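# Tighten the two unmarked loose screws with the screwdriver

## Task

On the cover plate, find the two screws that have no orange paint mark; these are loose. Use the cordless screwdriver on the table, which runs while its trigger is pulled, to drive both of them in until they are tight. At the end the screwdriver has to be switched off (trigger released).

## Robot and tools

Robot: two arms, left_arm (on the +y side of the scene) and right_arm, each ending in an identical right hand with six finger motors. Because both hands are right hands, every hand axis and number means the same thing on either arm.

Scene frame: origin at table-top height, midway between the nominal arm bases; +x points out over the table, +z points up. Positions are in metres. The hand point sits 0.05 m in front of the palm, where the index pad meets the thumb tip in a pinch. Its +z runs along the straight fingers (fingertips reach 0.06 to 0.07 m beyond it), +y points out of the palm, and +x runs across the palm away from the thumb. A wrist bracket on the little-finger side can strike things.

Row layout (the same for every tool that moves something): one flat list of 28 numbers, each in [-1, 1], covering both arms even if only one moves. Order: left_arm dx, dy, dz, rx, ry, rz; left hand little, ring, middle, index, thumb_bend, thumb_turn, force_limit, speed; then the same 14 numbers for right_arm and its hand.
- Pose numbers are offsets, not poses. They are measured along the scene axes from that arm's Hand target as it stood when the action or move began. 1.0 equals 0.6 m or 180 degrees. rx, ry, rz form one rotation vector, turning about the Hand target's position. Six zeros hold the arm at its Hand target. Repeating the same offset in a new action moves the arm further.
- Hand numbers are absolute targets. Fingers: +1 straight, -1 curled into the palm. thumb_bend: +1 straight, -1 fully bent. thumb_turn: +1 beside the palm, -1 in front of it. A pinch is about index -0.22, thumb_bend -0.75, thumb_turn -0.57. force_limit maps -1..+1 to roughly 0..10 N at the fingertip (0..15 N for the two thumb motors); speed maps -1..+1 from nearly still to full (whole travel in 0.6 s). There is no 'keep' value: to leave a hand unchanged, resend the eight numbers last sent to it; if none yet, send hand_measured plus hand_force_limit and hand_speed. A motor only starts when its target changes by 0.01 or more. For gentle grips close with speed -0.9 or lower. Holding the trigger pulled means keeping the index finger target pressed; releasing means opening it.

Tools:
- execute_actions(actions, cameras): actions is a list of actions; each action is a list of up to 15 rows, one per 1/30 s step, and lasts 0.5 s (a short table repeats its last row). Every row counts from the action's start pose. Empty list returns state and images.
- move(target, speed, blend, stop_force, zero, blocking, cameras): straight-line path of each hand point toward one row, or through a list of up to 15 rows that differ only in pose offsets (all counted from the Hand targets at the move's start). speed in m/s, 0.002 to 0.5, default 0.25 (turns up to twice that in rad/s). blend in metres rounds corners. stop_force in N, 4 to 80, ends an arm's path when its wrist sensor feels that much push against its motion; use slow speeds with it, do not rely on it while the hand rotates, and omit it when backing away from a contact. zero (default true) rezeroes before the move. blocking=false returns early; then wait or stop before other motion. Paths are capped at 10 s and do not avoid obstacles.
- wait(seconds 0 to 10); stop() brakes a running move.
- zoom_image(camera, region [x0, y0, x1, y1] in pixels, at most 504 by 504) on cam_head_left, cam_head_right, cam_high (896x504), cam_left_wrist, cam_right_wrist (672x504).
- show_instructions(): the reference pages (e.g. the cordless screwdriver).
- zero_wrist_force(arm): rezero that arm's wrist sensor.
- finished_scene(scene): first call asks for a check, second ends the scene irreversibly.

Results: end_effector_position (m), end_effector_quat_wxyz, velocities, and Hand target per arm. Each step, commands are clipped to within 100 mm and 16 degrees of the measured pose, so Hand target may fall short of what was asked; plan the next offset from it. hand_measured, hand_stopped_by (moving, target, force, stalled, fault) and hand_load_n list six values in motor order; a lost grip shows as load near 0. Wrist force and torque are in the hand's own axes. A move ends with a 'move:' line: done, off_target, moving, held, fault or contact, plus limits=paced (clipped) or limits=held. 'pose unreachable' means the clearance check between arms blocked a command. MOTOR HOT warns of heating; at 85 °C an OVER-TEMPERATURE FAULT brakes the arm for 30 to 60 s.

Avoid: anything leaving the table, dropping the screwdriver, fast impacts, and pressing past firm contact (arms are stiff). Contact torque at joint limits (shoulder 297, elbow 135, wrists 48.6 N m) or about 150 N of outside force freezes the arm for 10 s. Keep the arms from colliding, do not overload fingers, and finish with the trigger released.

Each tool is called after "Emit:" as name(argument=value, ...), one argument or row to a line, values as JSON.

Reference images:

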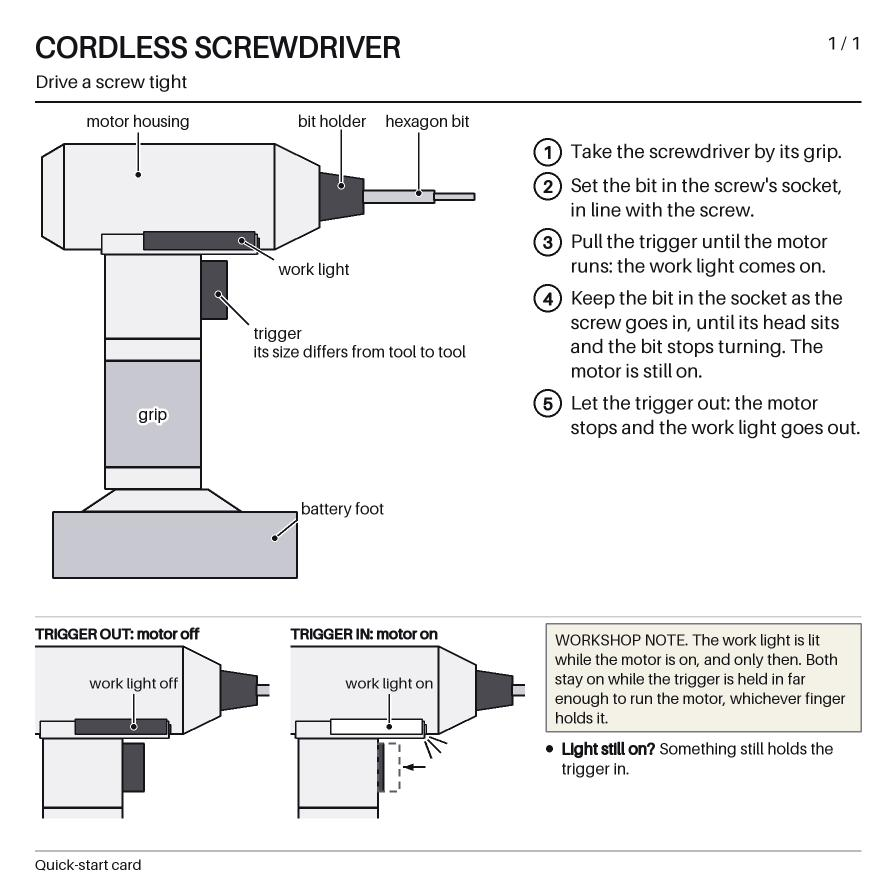

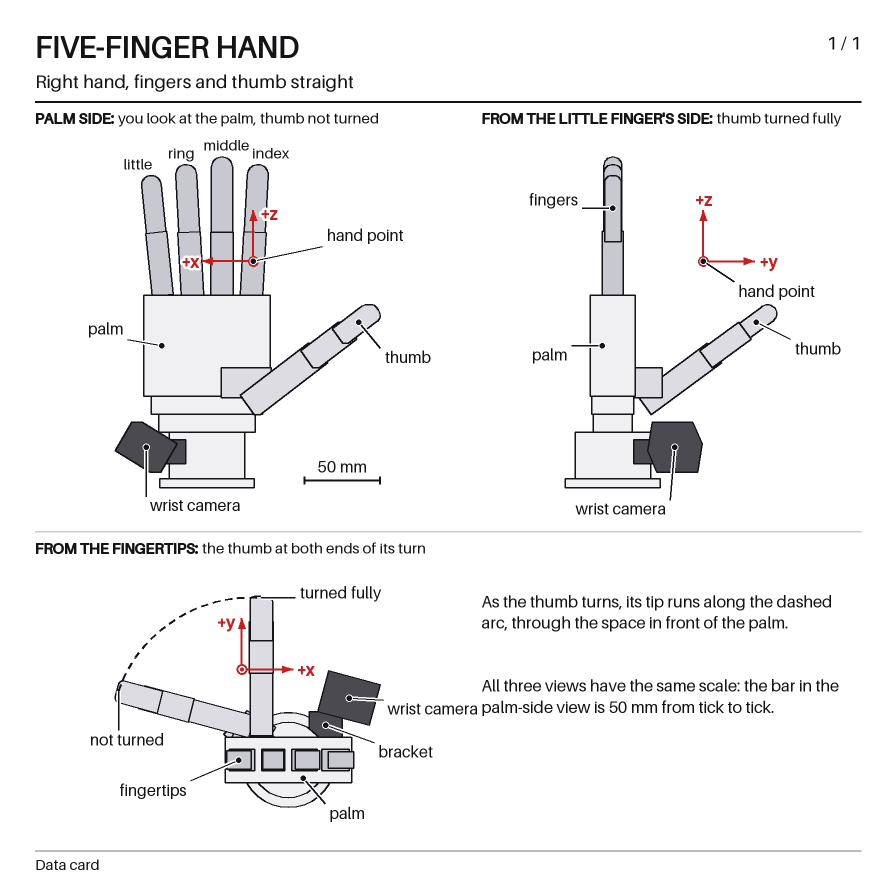

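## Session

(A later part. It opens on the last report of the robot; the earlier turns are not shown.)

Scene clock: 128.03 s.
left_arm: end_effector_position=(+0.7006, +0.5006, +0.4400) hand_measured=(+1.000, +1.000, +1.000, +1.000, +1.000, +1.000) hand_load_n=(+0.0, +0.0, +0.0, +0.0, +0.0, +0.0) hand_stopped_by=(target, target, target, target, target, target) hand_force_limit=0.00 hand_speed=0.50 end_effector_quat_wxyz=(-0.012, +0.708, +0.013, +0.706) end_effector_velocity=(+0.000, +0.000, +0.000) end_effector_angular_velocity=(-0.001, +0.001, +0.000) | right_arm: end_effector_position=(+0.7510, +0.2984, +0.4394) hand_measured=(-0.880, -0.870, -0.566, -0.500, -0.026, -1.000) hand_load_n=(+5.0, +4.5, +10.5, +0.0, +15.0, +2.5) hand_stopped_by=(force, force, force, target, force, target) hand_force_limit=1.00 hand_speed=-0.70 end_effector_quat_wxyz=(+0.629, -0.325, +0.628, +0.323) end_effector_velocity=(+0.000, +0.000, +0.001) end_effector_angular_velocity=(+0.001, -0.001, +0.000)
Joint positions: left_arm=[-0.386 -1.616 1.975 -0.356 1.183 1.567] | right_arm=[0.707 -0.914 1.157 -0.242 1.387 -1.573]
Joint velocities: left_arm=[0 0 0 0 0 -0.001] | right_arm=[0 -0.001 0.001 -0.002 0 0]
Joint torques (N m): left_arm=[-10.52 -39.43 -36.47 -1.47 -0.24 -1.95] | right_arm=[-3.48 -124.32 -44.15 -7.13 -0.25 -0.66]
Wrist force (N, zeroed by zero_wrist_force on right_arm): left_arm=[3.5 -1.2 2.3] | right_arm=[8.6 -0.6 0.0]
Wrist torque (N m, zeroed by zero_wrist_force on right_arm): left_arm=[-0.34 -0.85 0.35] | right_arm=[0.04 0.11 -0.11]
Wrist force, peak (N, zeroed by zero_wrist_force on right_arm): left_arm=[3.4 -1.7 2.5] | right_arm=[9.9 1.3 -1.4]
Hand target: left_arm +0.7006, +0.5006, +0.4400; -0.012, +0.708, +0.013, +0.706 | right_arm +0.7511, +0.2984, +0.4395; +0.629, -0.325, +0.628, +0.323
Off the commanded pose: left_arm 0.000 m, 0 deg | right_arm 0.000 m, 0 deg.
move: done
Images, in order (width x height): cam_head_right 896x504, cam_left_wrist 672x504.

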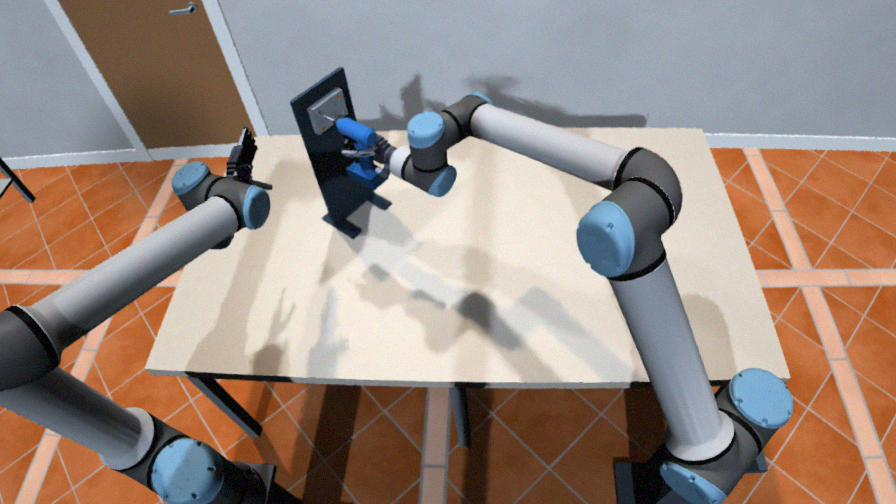

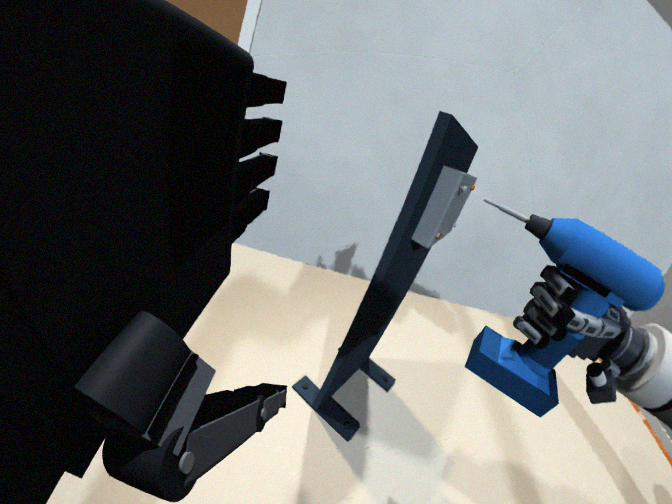

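Emit:
zoom_image(
  camera="cam_left_wrist",
  region=[455, 178, 490, 213],
)

Scaled by 14.400 from the camera's 672x504 image, which has a finer 960x720 frame.

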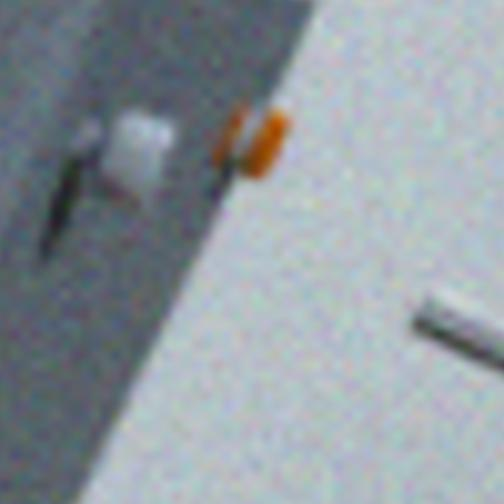

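Emit:
move(
  target=[0,0,0,0,0,0,1,1,1,1,1,1,0,0.5,0.0136,0.0190,0,0,0,0,-1,-1,-1,-0.5,-0.98,-1,1,-0.7],
  speed=0.015,
  stop_force=5,
  cameras=["cam_left_wrist","cam_head_right","cam_head_left"],
)

Emit:
zoom_image(
  camera="cam_left_wrist",
  region=[455, 170, 500, 215],
)

Emit:
zoom_image(
  camera="cam_head_right",
  region=[305, 95, 345, 135],
)

Emit:
zoom_image(
  camera="cam_head_left",
  region=[300, 85, 340, 125],
)

Scene clock: 131.17 s.
left_arm: end_effector_position=(+0.7006, +0.5006, +0.4400) hand_measured=(+1.000, +1.000, +1.000, +1.000, +1.000, +1.000) hand_load_n=(+0.0, +0.0, +0.0, +0.0, +0.0, +0.0) hand_stopped_by=(target, target, target, target, target, target) hand_force_limit=0.00 hand_speed=0.50 end_effector_quat_wxyz=(-0.012, +0.708, +0.013, +0.706) end_effector_velocity=(+0.000, +0.000, +0.000) end_effector_angular_velocity=(+0.000, +0.000, +0.001) | right_arm: end_effector_position=(+0.7593, +0.3098, +0.4395) hand_measured=(-0.880, -0.870, -0.566, -0.500, -0.026, -1.000) hand_load_n=(+5.0, +4.5, +10.5, +0.0, +15.5, +2.5) hand_stopped_by=(force, force, force, target, force, target) hand_force_limit=1.00 hand_speed=-0.70 end_effector_quat_wxyz=(+0.629, -0.325, +0.628, +0.323) end_effector_velocity=(+0.000, +0.000, +0.000) end_effector_angular_velocity=(+0.001, +0.000, +0.000)
Joint positions: left_arm=[-0.386 -1.616 1.975 -0.356 1.183 1.567] | right_arm=[0.71 -0.889 1.115 -0.225 1.39 -1.573]
Joint velocities: left_arm=[0 0 0 0 0 0] | right_arm=[0 0 0 -0.001 0 0]
Joint torques (N m): left_arm=[-13.54 -39.45 -36.68 -1.5 -0.44 -1.54] | right_arm=[2.33 -127.1 -45.15 -6.39 0.01 -1.71]
Wrist force (N, zeroed by zero_wrist_force on right_arm): left_arm=[3.2 -1.4 2.0] | right_arm=[8.6 -0.6 0.1]
Wrist torque (N m, zeroed by zero_wrist_force on right_arm): left_arm=[-0.35 -0.81 0.33] | right_arm=[0.03 0.11 -0.11]
Wrist force, peak (N, zeroed by zero_wrist_force on right_arm): left_arm=[3.5 -1.6 2.2] | right_arm=[9.6 -0.6 -0.3]
Hand target: left_arm +0.7006, +0.5006, +0.4400; -0.012, +0.708, +0.013, +0.706 | right_arm +0.7593, +0.3098, +0.4395; +0.629, -0.325, +0.628, +0.323
Off the commanded pose: left_arm 0.000 m, 0 deg | right_arm 0.000 m, 0 deg.
move: done
Images, in order (width x height): cam_head_left 896x504, cam_head_right 896x504, cam_left_wrist 672x504.

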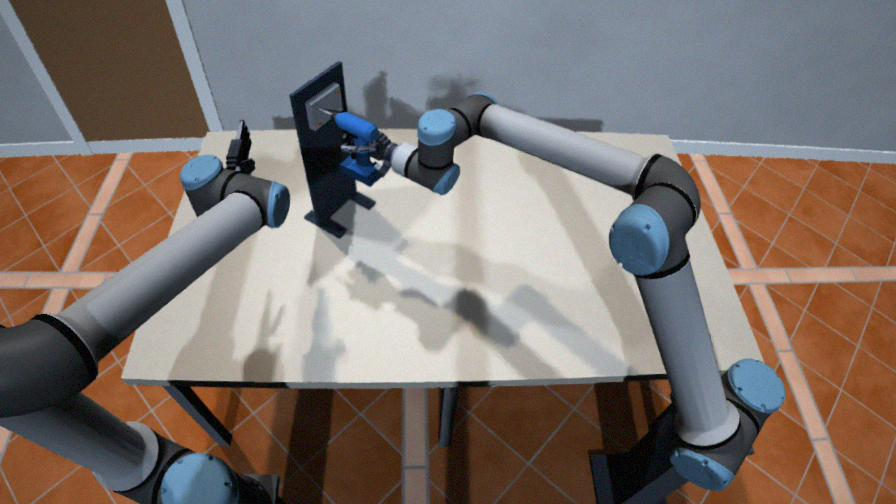

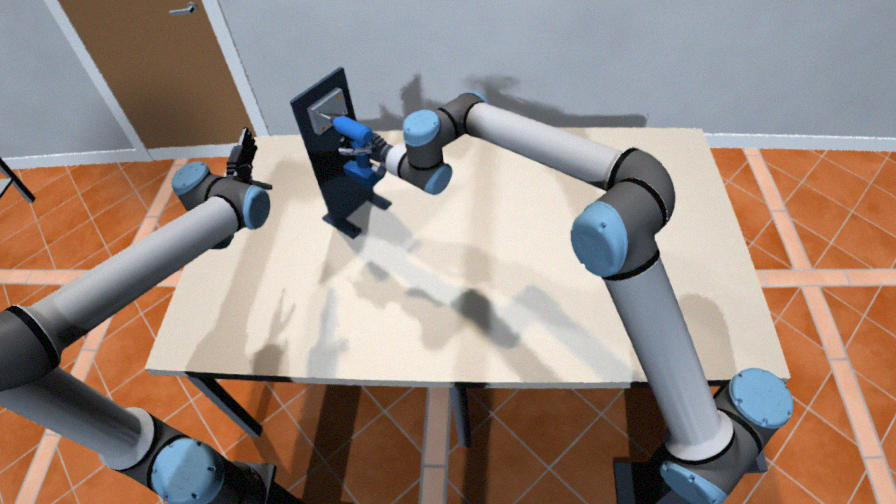

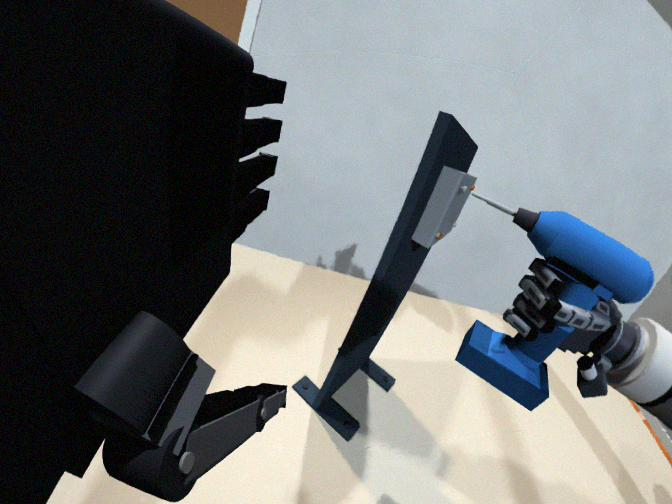

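Scaled by 11.200 from the camera's 672x504 image, which has a finer 960x720 frame.

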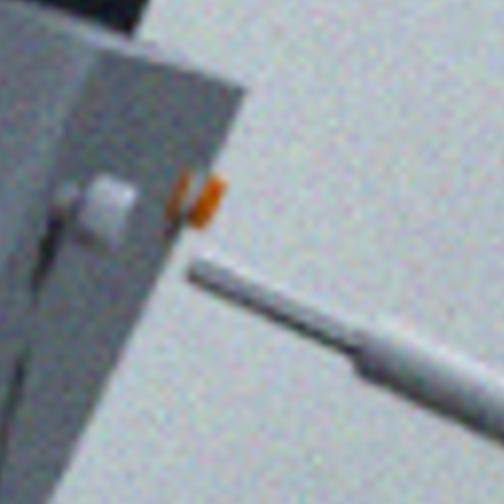

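Scaled by 12.600.

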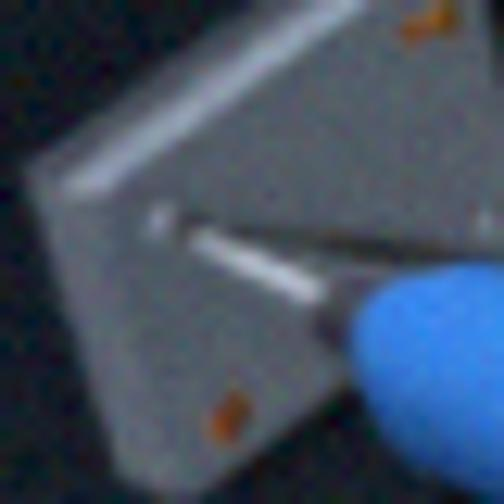

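Scaled by 12.600.

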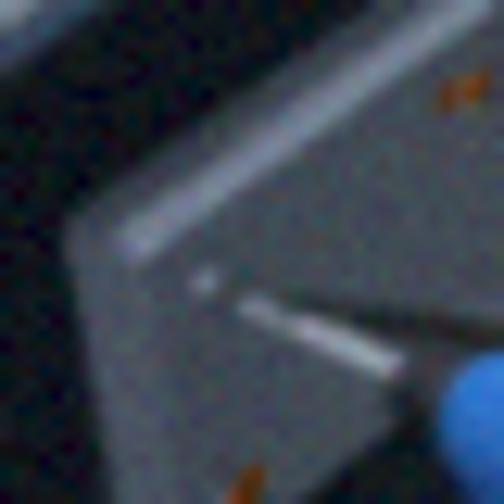

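Emit:
zoom_image(
  camera="cam_left_wrist",
  region=[456, 180, 481, 205],
)

Scaled by 20.160 from the camera's 672x504 image, which has a finer 960x720 frame.

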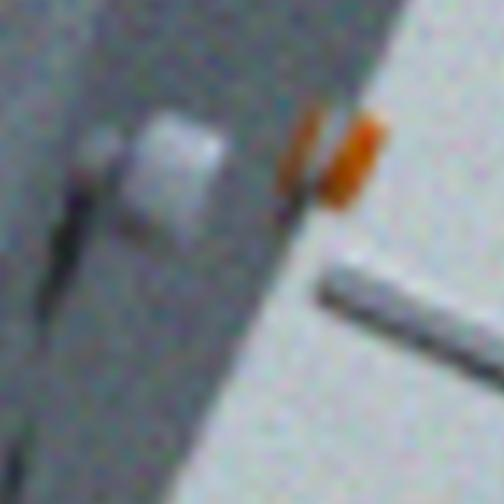

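Emit:
move(
  target=[0,0,0,0,0,0,1,1,1,1,1,1,0,0.5,-0.0007,0.0005,0.0013,0,0,0,-1,-1,-1,-1,-0.98,-1,1,-0.7],
  speed=0.02,
  cameras=["cam_left_wrist"],
)

Emit:
move(
  target=[0,0,0,0,0,0,1,1,1,1,1,1,0,0.5,0.0116,0.0163,0,0,0,0,-1,-1,-1,-1,-0.98,-1,1,-0.7],
  speed=0.005,
  stop_force=5,
  cameras=["cam_left_wrist"],
)

Emit:
zoom_image(
  camera="cam_left_wrist",
  region=[450, 170, 490, 210],
)

Scene clock: 132.93 s.
left_arm: end_effector_position=(+0.7006, +0.5006, +0.4400) hand_measured=(+1.000, +1.000, +1.000, +1.000, +1.000, +1.000) hand_load_n=(+0.0, +0.0, +0.0, +0.0, +0.0, +0.0) hand_stopped_by=(target, target, target, target, target, target) hand_force_limit=0.00 hand_speed=0.50 end_effector_quat_wxyz=(-0.012, +0.708, +0.013, +0.706) end_effector_velocity=(+0.000, +0.000, +0.000) end_effector_angular_velocity=(-0.001, +0.000, +0.001) | right_arm: end_effector_position=(+0.7589, +0.3101, +0.4403) hand_measured=(-0.880, -0.870, -0.566, -0.812, -0.026, -1.000) hand_load_n=(+5.5, +5.0, +11.0, +10.5, +15.5, +2.5) hand_stopped_by=(force, force, force, force, force, target) hand_force_limit=1.00 hand_speed=-0.70 end_effector_quat_wxyz=(+0.629, -0.325, +0.628, +0.323) end_effector_velocity=(+0.000, +0.000, +0.000) end_effector_angular_velocity=(+0.000, -0.001, +0.000)
Joint positions: left_arm=[-0.386 -1.616 1.975 -0.356 1.183 1.567] | right_arm=[0.71 -0.89 1.114 -0.224 1.39 -1.573]
Joint velocities: left_arm=[0 0 0 0 -0.001 -0.001] | right_arm=[0 0 0 0 0 0]
Joint torques (N m): left_arm=[-14.52 -42.5 -35.9 -1.3 0.58 -2.16] | right_arm=[14.08 -125.83 -54.53 -3.54 2.07 -1.77]
Wrist force (N, zeroed by zero_wrist_force on right_arm): left_arm=[3.1 -1.3 2.2] | right_arm=[9.0 -0.5 -0.1]
Wrist torque (N m, zeroed by zero_wrist_force on right_arm): left_arm=[-0.33 -0.79 0.32] | right_arm=[0.04 0.05 -0.09]
Wrist force, peak (N, zeroed by zero_wrist_force on right_arm): left_arm=[3.4 -1.6 2.5] | right_arm=[9.3 -0.4 -0.2]
Hand target: left_arm +0.7006, +0.5006, +0.4400; -0.012, +0.708, +0.013, +0.706 | right_arm +0.7589, +0.3101, +0.4403; +0.629, -0.325, +0.628, +0.323
Off the commanded pose: left_arm 0.000 m, 0 deg | right_arm 0.000 m, 0 deg.
move: done
Images, in order (width x height): cam_left_wrist 672x504.

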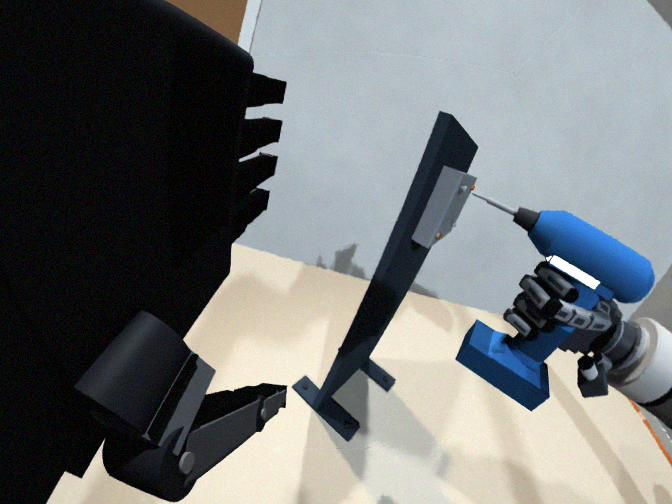

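Scene clock: 135.53 s.
left_arm: end_effector_position=(+0.7006, +0.5006, +0.4400) hand_measured=(+1.000, +1.000, +1.000, +1.000, +1.000, +1.000) hand_load_n=(+0.0, +0.0, +0.0, +0.0, +0.0, +0.0) hand_stopped_by=(target, target, target, target, target, target) hand_force_limit=0.00 hand_speed=0.50 end_effector_quat_wxyz=(-0.012, +0.708, +0.013, +0.706) end_effector_velocity=(+0.000, +0.001, +0.000) end_effector_angular_velocity=(+0.000, +0.001, +0.000) | right_arm: end_effector_position=(+0.7634, +0.3165, +0.4402) hand_measured=(-0.880, -0.870, -0.566, -0.812, -0.026, -1.000) hand_load_n=(+6.0, +5.5, +11.0, +10.5, +15.5, +3.0) hand_stopped_by=(force, force, force, force, force, target) hand_force_limit=1.00 hand_speed=-0.70 end_effector_quat_wxyz=(+0.629, -0.325, +0.628, +0.323) end_effector_velocity=(+0.000, +0.000, -0.001) end_effector_angular_velocity=(-0.001, +0.001, +0.000)
Joint positions: left_arm=[-0.386 -1.616 1.975 -0.356 1.183 1.567] | right_arm=[0.712 -0.875 1.09 -0.214 1.392 -1.573]
Joint velocities: left_arm=[0.001 0 0 0.001 0.001 0] | right_arm=[0 0.001 0 0 0 0]
Joint torques (N m): left_arm=[-13.63 -39.45 -35.82 -1.76 0.68 -1.39] | right_arm=[-2.81 -127.7 -45.23 -6.45 0.56 -1.52]
Wrist force (N, zeroed by zero_wrist_force on right_arm): left_arm=[3.0 -1.5 2.0] | right_arm=[8.8 -0.6 0.0]
Wrist torque (N m, zeroed by zero_wrist_force on right_arm): left_arm=[-0.36 -0.77 0.32] | right_arm=[0.00 0.06 -0.11]
Wrist force, peak (N, zeroed by zero_wrist_force on right_arm): left_arm=[3.6 -1.4 2.4] | right_arm=[10.0 0.3 -9.2]
Hand target: left_arm +0.7006, +0.5006, +0.4400; -0.012, +0.708, +0.013, +0.706 | right_arm +0.7634, +0.3165, +0.4403; +0.629, -0.325, +0.628, +0.323
Off the commanded pose: left_arm 0.000 m, 0 deg | right_arm 0.004 m, 0 deg.
move: contact (right_arm)
Images, in order (width x height): cam_left_wrist 672x504.

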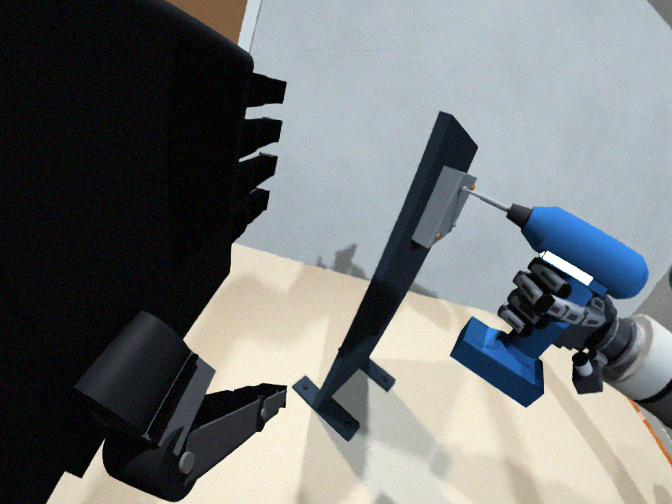

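Scaled by 12.600 from the camera's 672x504 image, which has a finer 960x720 frame.

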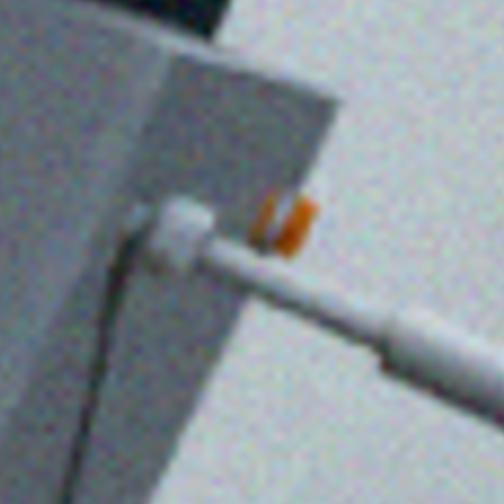

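Emit:
move(
  target=[
    [0,0,0,0,0,0,1,1,1,1,1,1,0,0.5,-0.0040,-0.0028,0.0004,0,0,0,-1,-1,-1,-1,-0.98,-1,1,-0.7],
    [0,0,0,0,0,0,1,1,1,1,1,1,0,0.5,0.0070,0.0125,0.0004,0,0,0,-1,-1,-1,-1,-0.98,-1,1,-0.7],
  ],
  speed=[0.015,0.005],
  stop_force=5,
  cameras=["cam_left_wrist"],
)

Emit:
zoom_image(
  camera="cam_left_wrist",
  region=[450, 170, 490, 210],
)

Scene clock: 137.53 s.
left_arm: end_effector_position=(+0.7006, +0.5006, +0.4400) hand_measured=(+1.000, +1.000, +1.000, +1.000, +1.000, +1.000) hand_load_n=(+0.0, +0.0, +0.0, +0.0, +0.0, +0.0) hand_stopped_by=(target, target, target, target, target, target) hand_force_limit=0.00 hand_speed=0.50 end_effector_quat_wxyz=(-0.012, +0.708, +0.013, +0.706) end_effector_velocity=(+0.000, +0.000, +0.000) end_effector_angular_velocity=(+0.000, +0.000, +0.000) | right_arm: end_effector_position=(+0.7625, +0.3170, +0.4405) hand_measured=(-0.880, -0.870, -0.566, -0.812, -0.026, -1.000) hand_load_n=(+6.0, +5.0, +10.5, +10.5, +15.5, +3.0) hand_stopped_by=(force, force, force, force, force, target) hand_force_limit=1.00 hand_speed=-0.70 end_effector_quat_wxyz=(+0.629, -0.325, +0.628, +0.323) end_effector_velocity=(+0.000, +0.000, -0.001) end_effector_angular_velocity=(-0.001, +0.001, +0.000)
Joint positions: left_arm=[-0.386 -1.616 1.975 -0.356 1.183 1.567] | right_arm=[0.713 -0.876 1.09 -0.214 1.393 -1.573]
Joint velocities: left_arm=[0 0 0 0 0 0] | right_arm=[0 0 0 0.001 0 0]
Joint torques (N m): left_arm=[-9.15 -39.62 -36.57 -1.08 0.13 -1.57] | right_arm=[-4.92 -128.7 -45.67 -6.27 0.4 -1.28]
Wrist force (N, zeroed by zero_wrist_force on right_arm): left_arm=[3.2 -1.7 2.4] | right_arm=[9.8 0.1 0.0]
Wrist torque (N m, zeroed by zero_wrist_force on right_arm): left_arm=[-0.41 -0.81 0.32] | right_arm=[0.14 -0.08 -0.02]
Wrist force, peak (N, zeroed by zero_wrist_force on right_arm): left_arm=[3.5 -1.3 2.4] | right_arm=[9.4 -0.3 -13.6]
Hand target: left_arm +0.7006, +0.5006, +0.4400; -0.012, +0.708, +0.013, +0.706 | right_arm +0.7626, +0.3169, +0.4405; +0.629, -0.325, +0.628, +0.323
Off the commanded pose: left_arm 0.000 m, 0 deg | right_arm 0.009 m, 0 deg.
move: contact (right_arm); path passed 1 of 2 targets
Images, in order (width x height): cam_left_wrist 672x504.

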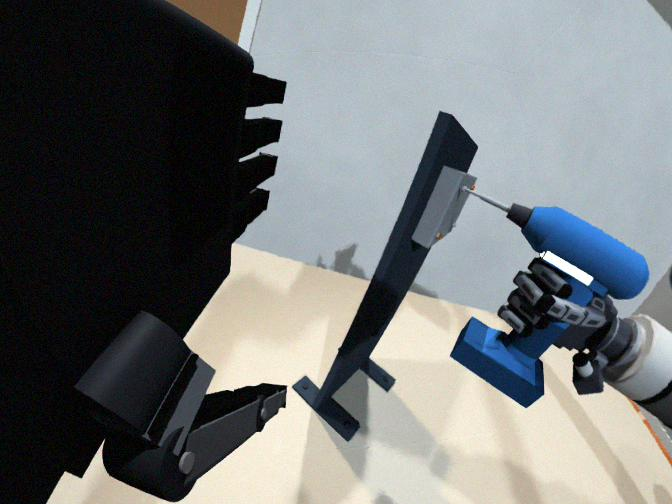

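Scaled by 12.600 from the camera's 672x504 image, which has a finer 960x720 frame.

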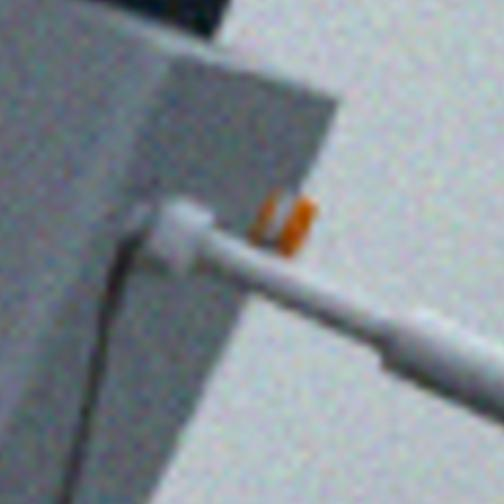

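Emit:
move(
  target=[
    [0,0,0,0,0,0,1,1,1,1,1,1,0,0.5,-0.0024,-0.0058,-0.0007,0,0,0,-1,-1,-1,-1,-0.98,-1,1,-0.7],
    [0,0,0,0,0,0,1,1,1,1,1,1,0,0.5,0.0102,0.0092,-0.0007,0,0,0,-1,-1,-1,-1,-0.98,-1,1,-0.7],
  ],
  speed=[0.015,0.005],
  stop_force=5,
  cameras=["cam_left_wrist"],
)

Emit:
zoom_image(
  camera="cam_left_wrist",
  region=[450, 170, 490, 210],
)

Scene clock: 139.97 s.
left_arm: end_effector_position=(+0.7006, +0.5006, +0.4400) hand_measured=(+1.000, +1.000, +1.000, +1.000, +1.000, +1.000) hand_load_n=(+0.0, +0.0, +0.0, +0.0, +0.0, +0.0) hand_stopped_by=(target, target, target, target, target, target) hand_force_limit=0.00 hand_speed=0.50 end_effector_quat_wxyz=(-0.012, +0.708, +0.013, +0.706) end_effector_velocity=(+0.000, +0.000, +0.000) end_effector_angular_velocity=(-0.003, +0.000, +0.000) | right_arm: end_effector_position=(+0.7638, +0.3167, +0.4401) hand_measured=(-0.880, -0.870, -0.566, -0.812, -0.026, -1.000) hand_load_n=(+5.5, +5.0, +11.0, +10.5, +15.5, +2.5) hand_stopped_by=(force, force, force, force, force, target) hand_force_limit=1.00 hand_speed=-0.70 end_effector_quat_wxyz=(+0.629, -0.325, +0.628, +0.323) end_effector_velocity=(+0.000, +0.000, +0.002) end_effector_angular_velocity=(+0.002, -0.002, +0.000)
Joint positions: left_arm=[-0.386 -1.616 1.975 -0.356 1.183 1.567] | right_arm=[0.712 -0.875 1.089 -0.214 1.392 -1.573]
Joint velocities: left_arm=[0 0 0 0 0 -0.003] | right_arm=[0 -0.002 0 0 0 0]
Joint torques (N m): left_arm=[-9.85 -38.97 -37.86 -1.1 -0.36 -1.65] | right_arm=[-0.1 -128.05 -45.55 -6.39 1.67 -1.13]
Wrist force (N, zeroed by zero_wrist_force on right_arm): left_arm=[2.8 -1.4 2.0] | right_arm=[10.4 1.3 -1.4]
Wrist torque (N m, zeroed by zero_wrist_force on right_arm): left_arm=[-0.35 -0.74 0.30] | right_arm=[0.12 -0.22 -0.01]
Wrist force, peak (N, zeroed by zero_wrist_force on right_arm): left_arm=[3.6 -1.5 2.4] | right_arm=[10.9 2.0 -7.6]
Hand target: left_arm +0.7006, +0.5006, +0.4400; -0.012, +0.708, +0.013, +0.706 | right_arm +0.7638, +0.3167, +0.4401; +0.629, -0.325, +0.628, +0.323
Off the commanded pose: left_arm 0.000 m, 0 deg | right_arm 0.008 m, 0 deg.
move: contact (right_arm); path passed 1 of 2 targets
Images, in order (width x height): cam_left_wrist 672x504.

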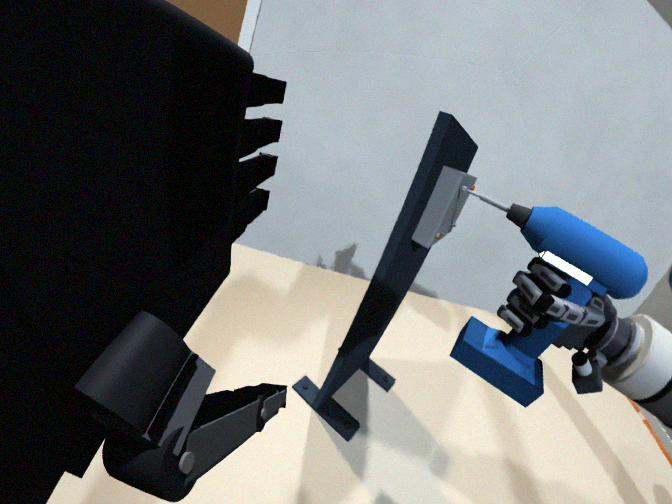

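Scaled by 12.600 from the camera's 672x504 image, which has a finer 960x720 frame.

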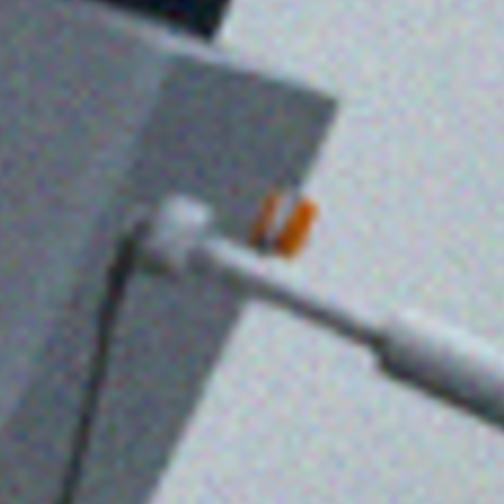

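Emit:
move(
  target=[
    [0,0,0,0,0,0,1,1,1,1,1,1,0,0.5,-0.0027,-0.0043,-0.0012,0,0,0,-1,-1,-1,-1,-0.98,-1,1,-0.7],
    [0,0,0,0,0,0,1,1,1,1,1,1,0,0.5,0.0081,0.0106,-0.0012,0,0,0,-1,-1,-1,-1,-0.98,-1,1,-0.7],
  ],
  speed=[0.015,0.005],
  stop_force=5,
  cameras=["cam_left_wrist"],
)

Emit:
zoom_image(
  camera="cam_left_wrist",
  region=[450, 170, 490, 210],
)

Scene clock: 142.17 s.
left_arm: end_effector_position=(+0.7006, +0.5006, +0.4400) hand_measured=(+1.000, +1.000, +1.000, +1.000, +1.000, +1.000) hand_load_n=(+0.0, +0.0, +0.0, +0.0, +0.0, +0.0) hand_stopped_by=(target, target, target, target, target, target) hand_force_limit=0.00 hand_speed=0.50 end_effector_quat_wxyz=(-0.012, +0.708, +0.013, +0.706) end_effector_velocity=(+0.000, +0.001, +0.000) end_effector_angular_velocity=(-0.001, -0.001, +0.001) | right_arm: end_effector_position=(+0.7639, +0.3164, +0.4394) hand_measured=(-0.880, -0.870, -0.566, -0.812, -0.026, -1.000) hand_load_n=(+6.0, +5.5, +10.5, +10.5, +15.5, +2.5) hand_stopped_by=(force, force, force, force, force, target) hand_force_limit=1.00 hand_speed=-0.70 end_effector_quat_wxyz=(+0.629, -0.325, +0.628, +0.323) end_effector_velocity=(+0.000, +0.000, +0.000) end_effector_angular_velocity=(+0.000, +0.000, +0.000)
Joint positions: left_arm=[-0.386 -1.616 1.975 -0.356 1.183 1.567] | right_arm=[0.711 -0.875 1.09 -0.215 1.392 -1.573]
Joint velocities: left_arm=[0.001 0 0 0 0 -0.001] | right_arm=[0 0 0 0 0 0]
Joint torques (N m): left_arm=[-10.94 -39.99 -37.23 -0.74 -0.54 -1.72] | right_arm=[-9.08 -127.21 -45.68 -6.26 0.1 -0.9]
Wrist force (N, zeroed by zero_wrist_force on right_arm): left_arm=[3.1 -0.9 2.1] | right_arm=[10.4 0.3 -2.6]
Wrist torque (N m, zeroed by zero_wrist_force on right_arm): left_arm=[-0.27 -0.78 0.34] | right_arm=[0.24 -0.28 0.02]
Wrist force, peak (N, zeroed by zero_wrist_force on right_arm): left_arm=[3.4 -1.7 2.6] | right_arm=[10.0 0.1 -13.6]
Hand target: left_arm +0.7006, +0.5006, +0.4400; -0.012, +0.708, +0.013, +0.706 | right_arm +0.7639, +0.3164, +0.4394; +0.629, -0.325, +0.628, +0.323
Off the commanded pose: left_arm 0.000 m, 0 deg | right_arm 0.008 m, 0 deg.
move: contact (right_arm); path passed 1 of 2 targets
Images, in order (width x height): cam_left_wrist 672x504.

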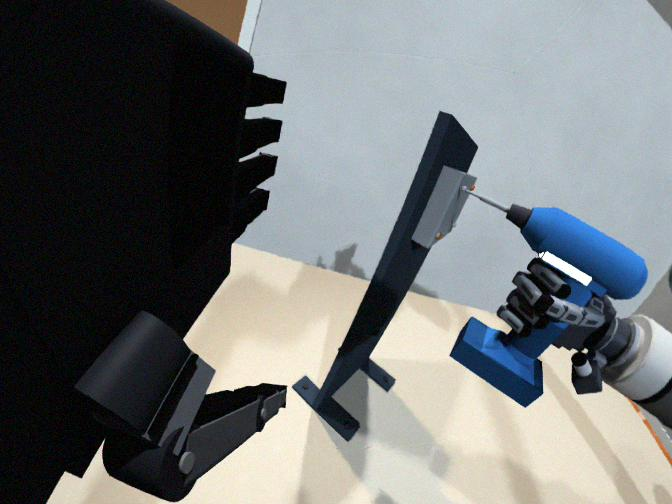

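Scaled by 12.600 from the camera's 672x504 image, which has a finer 960x720 frame.

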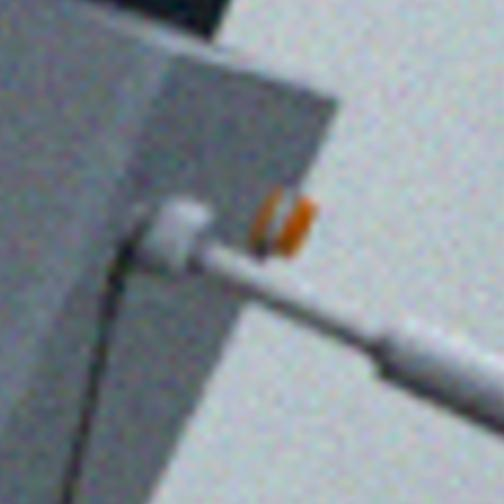

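Emit:
move(
  target=[
    [0,0,0,0,0,0,1,1,1,1,1,1,0,0.5,-0.0034,-0.0037,0.0020,0,0,0,-1,-1,-1,-1,-0.98,-1,1,-0.7],
    [0,0,0,0,0,0,1,1,1,1,1,1,0,0.5,0.0073,0.0112,0.0020,0,0,0,-1,-1,-1,-1,-0.98,-1,1,-0.7],
  ],
  speed=[0.015,0.005],
  stop_force=5,
  cameras=["cam_left_wrist"],
)

Emit:
zoom_image(
  camera="cam_left_wrist",
  region=[450, 170, 490, 210],
)

Scene clock: 144.37 s.
left_arm: end_effector_position=(+0.7006, +0.5006, +0.4400) hand_measured=(+1.000, +1.000, +1.000, +1.000, +1.000, +1.000) hand_load_n=(+0.0, +0.0, +0.0, +0.0, +0.0, +0.0) hand_stopped_by=(target, target, target, target, target, target) hand_force_limit=0.00 hand_speed=0.50 end_effector_quat_wxyz=(-0.012, +0.708, +0.013, +0.706) end_effector_velocity=(+0.000, -0.001, +0.000) end_effector_angular_velocity=(-0.002, +0.000, -0.001) | right_arm: end_effector_position=(+0.7637, +0.3167, +0.4406) hand_measured=(-0.880, -0.870, -0.566, -0.812, -0.026, -1.000) hand_load_n=(+6.0, +5.0, +10.5, +10.5, +15.5, +2.5) hand_stopped_by=(force, force, force, force, force, target) hand_force_limit=1.00 hand_speed=-0.70 end_effector_quat_wxyz=(+0.629, -0.325, +0.628, +0.323) end_effector_velocity=(+0.000, +0.000, -0.001) end_effector_angular_velocity=(-0.001, +0.001, +0.000)
Joint positions: left_arm=[-0.386 -1.616 1.975 -0.356 1.183 1.567] | right_arm=[0.712 -0.875 1.089 -0.213 1.392 -1.573]
Joint velocities: left_arm=[-0.001 0 0 0 0 -0.002] | right_arm=[0 0 0 0.001 0 0]
Joint torques (N m): left_arm=[-11.02 -39.94 -37.56 -0.8 -0.01 -1.89] | right_arm=[-12.16 -129.07 -45.37 -6.17 0.75 -0.96]
Wrist force (N, zeroed by zero_wrist_force on right_arm): left_arm=[3.4 -1.1 2.2] | right_arm=[10.1 0.5 -0.4]
Wrist torque (N m, zeroed by zero_wrist_force on right_arm): left_arm=[-0.31 -0.83 0.35] | right_arm=[0.21 -0.11 0.01]
Wrist force, peak (N, zeroed by zero_wrist_force on right_arm): left_arm=[3.5 -1.7 2.4] | right_arm=[10.1 1.2 -16.3]
Hand target: left_arm +0.7006, +0.5006, +0.4400; -0.012, +0.708, +0.013, +0.706 | right_arm +0.7637, +0.3167, +0.4406; +0.629, -0.325, +0.628, +0.323
Off the commanded pose: left_arm 0.000 m, 0 deg | right_arm 0.008 m, 0 deg.
move: contact (right_arm); path passed 1 of 2 targets
Images, in order (width x height): cam_left_wrist 672x504.

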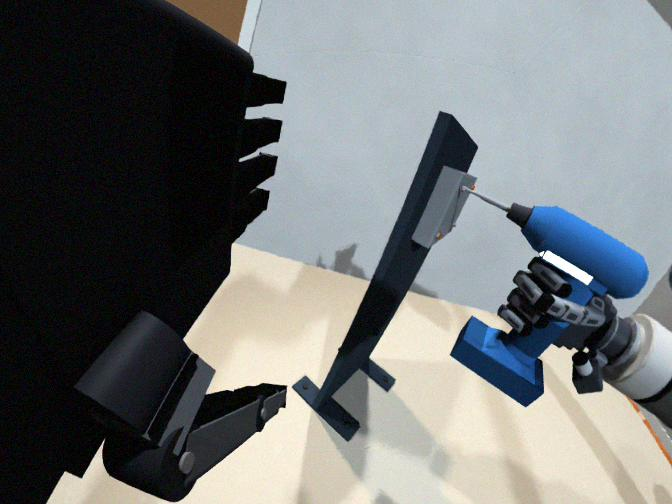

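Scaled by 12.600 from the camera's 672x504 image, which has a finer 960x720 frame.

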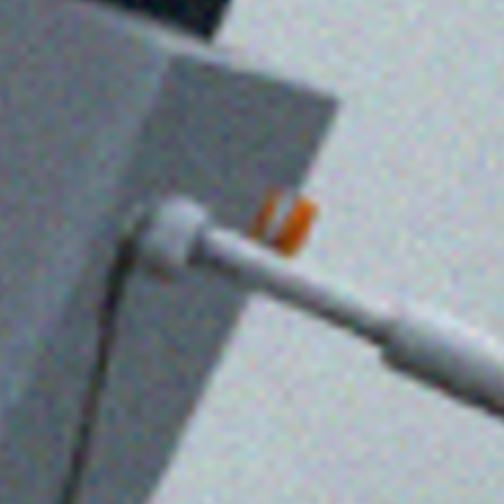

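Emit:
move(
  target=[
    [0,0,0,0,0,0,1,1,1,1,1,1,0,0.5,-0.0039,-0.0054,-0.0016,0,0,0,-1,-1,-1,-1,-0.98,-1,1,-0.7],
    [0,0,0,0,0,0,1,1,1,1,1,1,0,0.5,0.0073,0.0100,-0.0016,0,0,0,-1,-1,-1,-1,-0.98,-1,1,-0.7],
  ],
  speed=[0.015,0.005],
  stop_force=5,
  cameras=[],
)

Scene clock: 147.47 s.
left_arm: end_effector_position=(+0.7006, +0.5006, +0.4400) hand_measured=(+1.000, +1.000, +1.000, +1.000, +1.000, +1.000) hand_load_n=(+0.0, +0.0, +0.0, +0.0, +0.0, +0.0) hand_stopped_by=(target, target, target, target, target, target) hand_force_limit=0.00 hand_speed=0.50 end_effector_quat_wxyz=(-0.012, +0.708, +0.013, +0.706) end_effector_velocity=(+0.000, +0.000, +0.000) end_effector_angular_velocity=(+0.000, -0.001, +0.000) | right_arm: end_effector_position=(+0.7658, +0.3196, +0.4396) hand_measured=(-0.880, -0.870, -0.566, -0.812, -0.026, -1.000) hand_load_n=(+6.0, +5.0, +10.0, +10.5, +15.5, +1.5) hand_stopped_by=(force, force, force, force, force, target) hand_force_limit=1.00 hand_speed=-0.70 end_effector_quat_wxyz=(+0.629, -0.325, +0.628, +0.323) end_effector_velocity=(+0.000, +0.000, +0.001) end_effector_angular_velocity=(+0.001, -0.001, +0.000)
Joint positions: left_arm=[-0.386 -1.616 1.975 -0.356 1.183 1.567] | right_arm=[0.712 -0.868 1.078 -0.21 1.393 -1.573]
Joint velocities: left_arm=[0.001 0 0 -0.001 0.001 0.001] | right_arm=[0 -0.001 0 0 0 0]
Joint torques (N m): left_arm=[-8.7 -37.97 -36.87 -0.74 -0.1 -2.13] | right_arm=[-0.17 -122.67 -50.91 -5.52 0.65 -0.32]
Wrist force (N, zeroed by zero_wrist_force on right_arm): left_arm=[3.1 -1.3 2.1] | right_arm=[10.9 1.8 -16.1]
Wrist torque (N m, zeroed by zero_wrist_force on right_arm): left_arm=[-0.34 -0.79 0.32] | right_arm=[0.57 -0.64 -0.91]
Wrist force, peak (N, zeroed by zero_wrist_force on right_arm): left_arm=[3.4 -1.3 2.7] | right_arm=[10.4 1.6 -16.7]
Hand target: left_arm +0.7006, +0.5006, +0.4400; -0.012, +0.708, +0.013, +0.706 | right_arm +0.7658, +0.3196, +0.4396; +0.629, -0.325, +0.628, +0.323
Off the commanded pose: left_arm 0.000 m, 0 deg | right_arm 0.004 m, 0 deg.
move: contact (right_arm); path passed 1 of 2 targets
No camera images: "cameras" was empty.

Emit:
move(
  target=[0,0,0,0,0,0,1,1,1,1,1,1,0,0.5,0.0030,0.0041,0,0,0,0,-1,-1,-1,-1,-0.98,-1,1,-0.7],
  speed=0.003,
  stop_force=8,
  cameras=["cam_left_wrist"],
)

Emit:
zoom_image(
  camera="cam_left_wrist",
  region=[450, 170, 490, 210],
)

Emit:
wait(
  seconds=0.7,
  cameras=["cam_left_wrist"],
)

Scene clock: 148.47 s.
left_arm: end_effector_position=(+0.7006, +0.5006, +0.4400) hand_measured=(+1.000, +1.000, +1.000, +1.000, +1.000, +1.000) hand_load_n=(+0.0, +0.0, +0.0, +0.0, +0.0, +0.0) hand_stopped_by=(target, target, target, target, target, target) hand_force_limit=0.00 hand_speed=0.50 end_effector_quat_wxyz=(-0.012, +0.708, +0.013, +0.706) end_effector_velocity=(+0.000, +0.001, +0.001) end_effector_angular_velocity=(-0.002, -0.001, +0.001) | right_arm: end_effector_position=(+0.7659, +0.3197, +0.4396) hand_measured=(-0.880, -0.870, -0.566, -0.812, -0.026, -1.000) hand_load_n=(+6.0, +4.5, +9.5, +11.0, +16.0, +1.0) hand_stopped_by=(force, force, force, force, force, target) hand_force_limit=1.00 hand_speed=-0.70 end_effector_quat_wxyz=(+0.629, -0.325, +0.628, +0.323) end_effector_velocity=(+0.000, +0.000, -0.001) end_effector_angular_velocity=(+0.000, +0.000, +0.000)
Joint positions: left_arm=[-0.386 -1.616 1.975 -0.356 1.183 1.567] | right_arm=[0.712 -0.868 1.078 -0.21 1.393 -1.573]
Joint velocities: left_arm=[0.001 -0.001 0 0 0 -0.001] | right_arm=[0 0.001 0 -0.001 0 0]
Joint torques (N m): left_arm=[-12.98 -39.67 -37.41 -0.31 0.14 -1.54] | right_arm=[0.77 -128.48 -51.78 -9.26 1.07 -0.04]
Wrist force (N, zeroed by zero_wrist_force on right_arm): left_arm=[3.2 -1.2 2.2] | right_arm=[14.7 2.6 -21.8]
Wrist torque (N m, zeroed by zero_wrist_force on right_arm): left_arm=[-0.32 -0.81 0.34] | right_arm=[0.68 -0.52 -0.85]
Wrist force, peak (N, zeroed by zero_wrist_force on right_arm): left_arm=[3.2 -1.5 2.3] | right_arm=[14.8 1.7 -30.7]
Hand target: left_arm +0.7006, +0.5006, +0.4400; -0.012, +0.708, +0.013, +0.706 | right_arm +0.7659, +0.3197, +0.4397; +0.629, -0.325, +0.628, +0.323
Off the commanded pose: left_arm 0.000 m, 0 deg | right_arm 0.003 m, 0 deg.
move: contact (right_arm)
Images, in order (width x height): cam_left_wrist 672x504.

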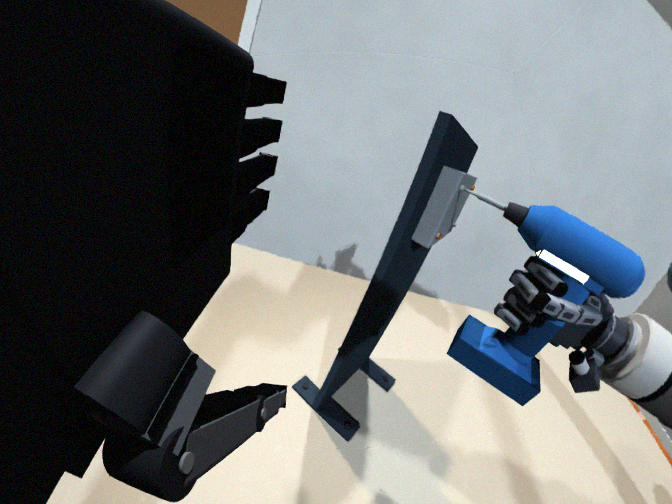

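Scaled by 12.600 from the camera's 672x504 image, which has a finer 960x720 frame.

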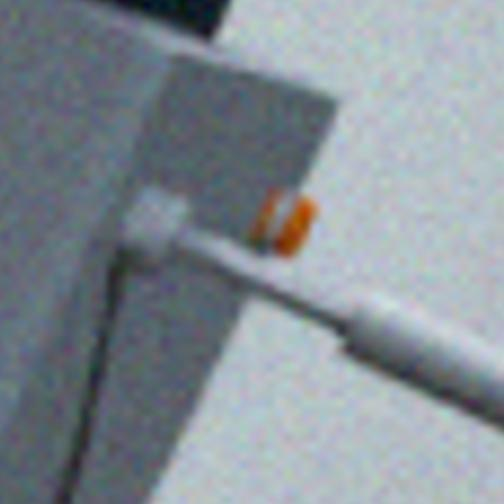

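Scene clock: 149.17 s.
left_arm: end_effector_position=(+0.7006, +0.5006, +0.4400) hand_measured=(+1.000, +1.000, +1.000, +1.000, +1.000, +1.000) hand_load_n=(+0.0, +0.0, +0.0, +0.0, +0.0, +0.0) hand_stopped_by=(target, target, target, target, target, target) hand_force_limit=0.00 hand_speed=0.50 end_effector_quat_wxyz=(-0.012, +0.708, +0.013, +0.706) end_effector_velocity=(+0.000, -0.001, -0.001) end_effector_angular_velocity=(+0.001, +0.002, +0.000) | right_arm: end_effector_position=(+0.7659, +0.3197, +0.4397) hand_measured=(-0.880, -0.870, -0.566, -0.812, -0.026, -1.000) hand_load_n=(+6.0, +4.5, +10.0, +11.0, +16.0, +1.0) hand_stopped_by=(force, force, force, force, force, target) hand_force_limit=1.00 hand_speed=-0.70 end_effector_quat_wxyz=(+0.629, -0.325, +0.628, +0.323) end_effector_velocity=(+0.000, +0.000, +0.001) end_effector_angular_velocity=(+0.001, -0.001, +0.001)
Joint positions: left_arm=[-0.386 -1.616 1.975 -0.356 1.183 1.567] | right_arm=[0.712 -0.868 1.078 -0.21 1.393 -1.573]
Joint velocities: left_arm=[-0.001 0.001 0 0 0 0.001] | right_arm=[0 -0.001 0 0 0 0]
Joint torques (N m): left_arm=[-10.32 -41.34 -37.62 -0.4 -0.05 -1.65] | right_arm=[0.06 -128.44 -52.78 -8.57 1.04 0.08]
Wrist force (N, zeroed by zero_wrist_force on right_arm): left_arm=[3.0 -1.1 2.2] | right_arm=[14.7 2.6 -21.1]
Wrist torque (N m, zeroed by zero_wrist_force on right_arm): left_arm=[-0.30 -0.78 0.33] | right_arm=[0.65 -0.51 -0.83]
Wrist force, peak (N, zeroed by zero_wrist_force on right_arm): left_arm=[3.2 -1.4 2.5] | right_arm=[14.7 2.5 -22.2]
Hand target: left_arm +0.7006, +0.5006, +0.4400; -0.012, +0.708, +0.013, +0.706 | right_arm +0.7659, +0.3197, +0.4397; +0.629, -0.325, +0.628, +0.323
Off the commanded pose: left_arm 0.000 m, 0 deg | right_arm 0.003 m, 0 deg.
wait: 0.70 s; at rest by 0.17 s
Images, in order (width x height): cam_left_wrist 672x504.

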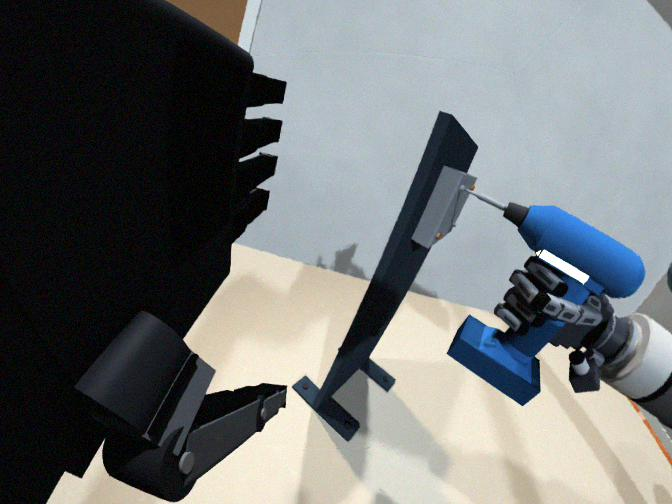

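Emit:
execute_actions(
  actions=[
    [[0,0,0,0,0,0,1,1,1,1,1,1,0,0.5,0,0,0,0,0,0,-1,-1,-1,-0.5,-0.98,-1,1,-0.7]],
    [[0,0,0,0,0,0,1,1,1,1,1,1,0,0.5,0,0,0,0,0,0,-1,-1,-1,-0.5,-0.98,-1,1,-0.7]],
    [[0,0,0,0,0,0,1,1,1,1,1,1,0,0.5,0,0,0,0,0,0,-1,-1,-1,-0.5,-0.98,-1,1,-0.7]],
  ],
  cameras=["cam_left_wrist"],
)

Emit:
zoom_image(
  camera="cam_left_wrist",
  region=[440, 160, 640, 310],
)

Scene clock: 151.03 s.
left_arm: end_effector_position=(+0.7006, +0.5006, +0.4400) hand_measured=(+1.000, +1.000, +1.000, +1.000, +1.000, +1.000) hand_load_n=(+0.0, +0.0, +0.0, +0.0, +0.0, +0.0) hand_stopped_by=(target, target, target, target, target, target) hand_force_limit=0.00 hand_speed=0.50 end_effector_quat_wxyz=(-0.012, +0.708, +0.013, +0.706) end_effector_velocity=(+0.000, +0.000, +0.000) end_effector_angular_velocity=(+0.000, +0.000, -0.001) | right_arm: end_effector_position=(+0.7659, +0.3197, +0.4397) hand_measured=(-0.880, -0.870, -0.566, -0.500, -0.026, -1.000) hand_load_n=(+5.5, +4.5, +10.0, +0.0, +16.0, +1.5) hand_stopped_by=(force, force, force, target, force, target) hand_force_limit=1.00 hand_speed=-0.70 end_effector_quat_wxyz=(+0.629, -0.325, +0.628, +0.323) end_effector_velocity=(+0.000, +0.000, -0.001) end_effector_angular_velocity=(-0.001, +0.001, +0.000)
Joint positions: left_arm=[-0.386 -1.616 1.975 -0.356 1.183 1.567] | right_arm=[0.712 -0.868 1.078 -0.21 1.393 -1.573]
Joint velocities: left_arm=[0 0 0 0 0.001 0] | right_arm=[0 0.001 0 0 0 0]
Joint torques (N m): left_arm=[-14.28 -35.86 -37.45 -0.89 -0.13 -1.64] | right_arm=[0.47 -119.05 -54.09 -2.39 1.3 -0.09]
Wrist force (N, zeroed by zero_wrist_force on right_arm): left_arm=[3.2 -1.2 2.1] | right_arm=[9.0 1.5 -0.2]
Wrist torque (N m, zeroed by zero_wrist_force on right_arm): left_arm=[-0.32 -0.80 0.34] | right_arm=[0.24 -0.23 -0.03]
Wrist force, peak (N, zeroed by zero_wrist_force on right_arm): left_arm=[3.8 -1.2 2.2] | right_arm=[15.1 2.4 -21.2]
Hand target: left_arm +0.7006, +0.5006, +0.4400; -0.012, +0.708, +0.013, +0.706 | right_arm +0.7659, +0.3197, +0.4397; +0.629, -0.325, +0.628, +0.323
Off the commanded pose: left_arm 0.000 m, 0 deg | right_arm 0.000 m, 0 deg.
Images, in order (width x height): cam_left_wrist 672x504.

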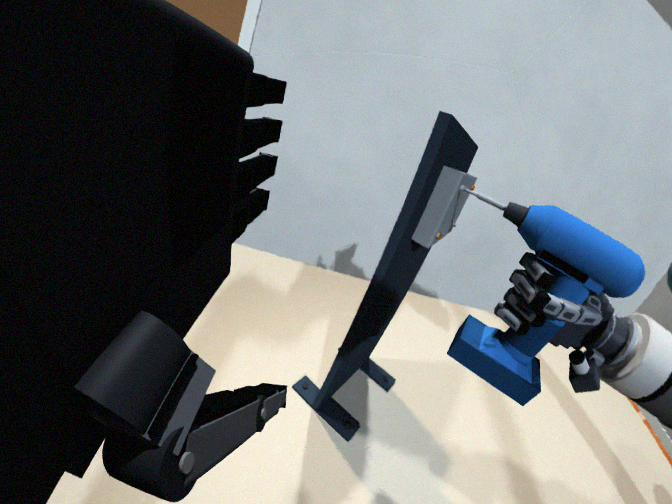

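Scaled by 2.520 from the camera's 672x504 image, which has a finer 960x720 frame.

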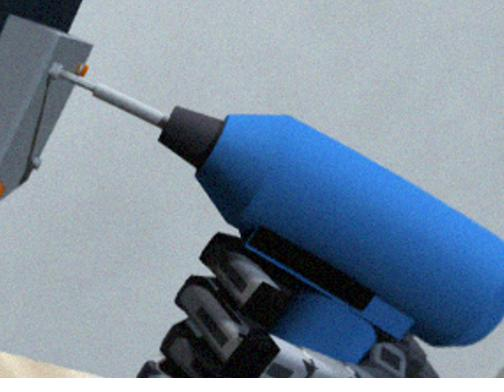

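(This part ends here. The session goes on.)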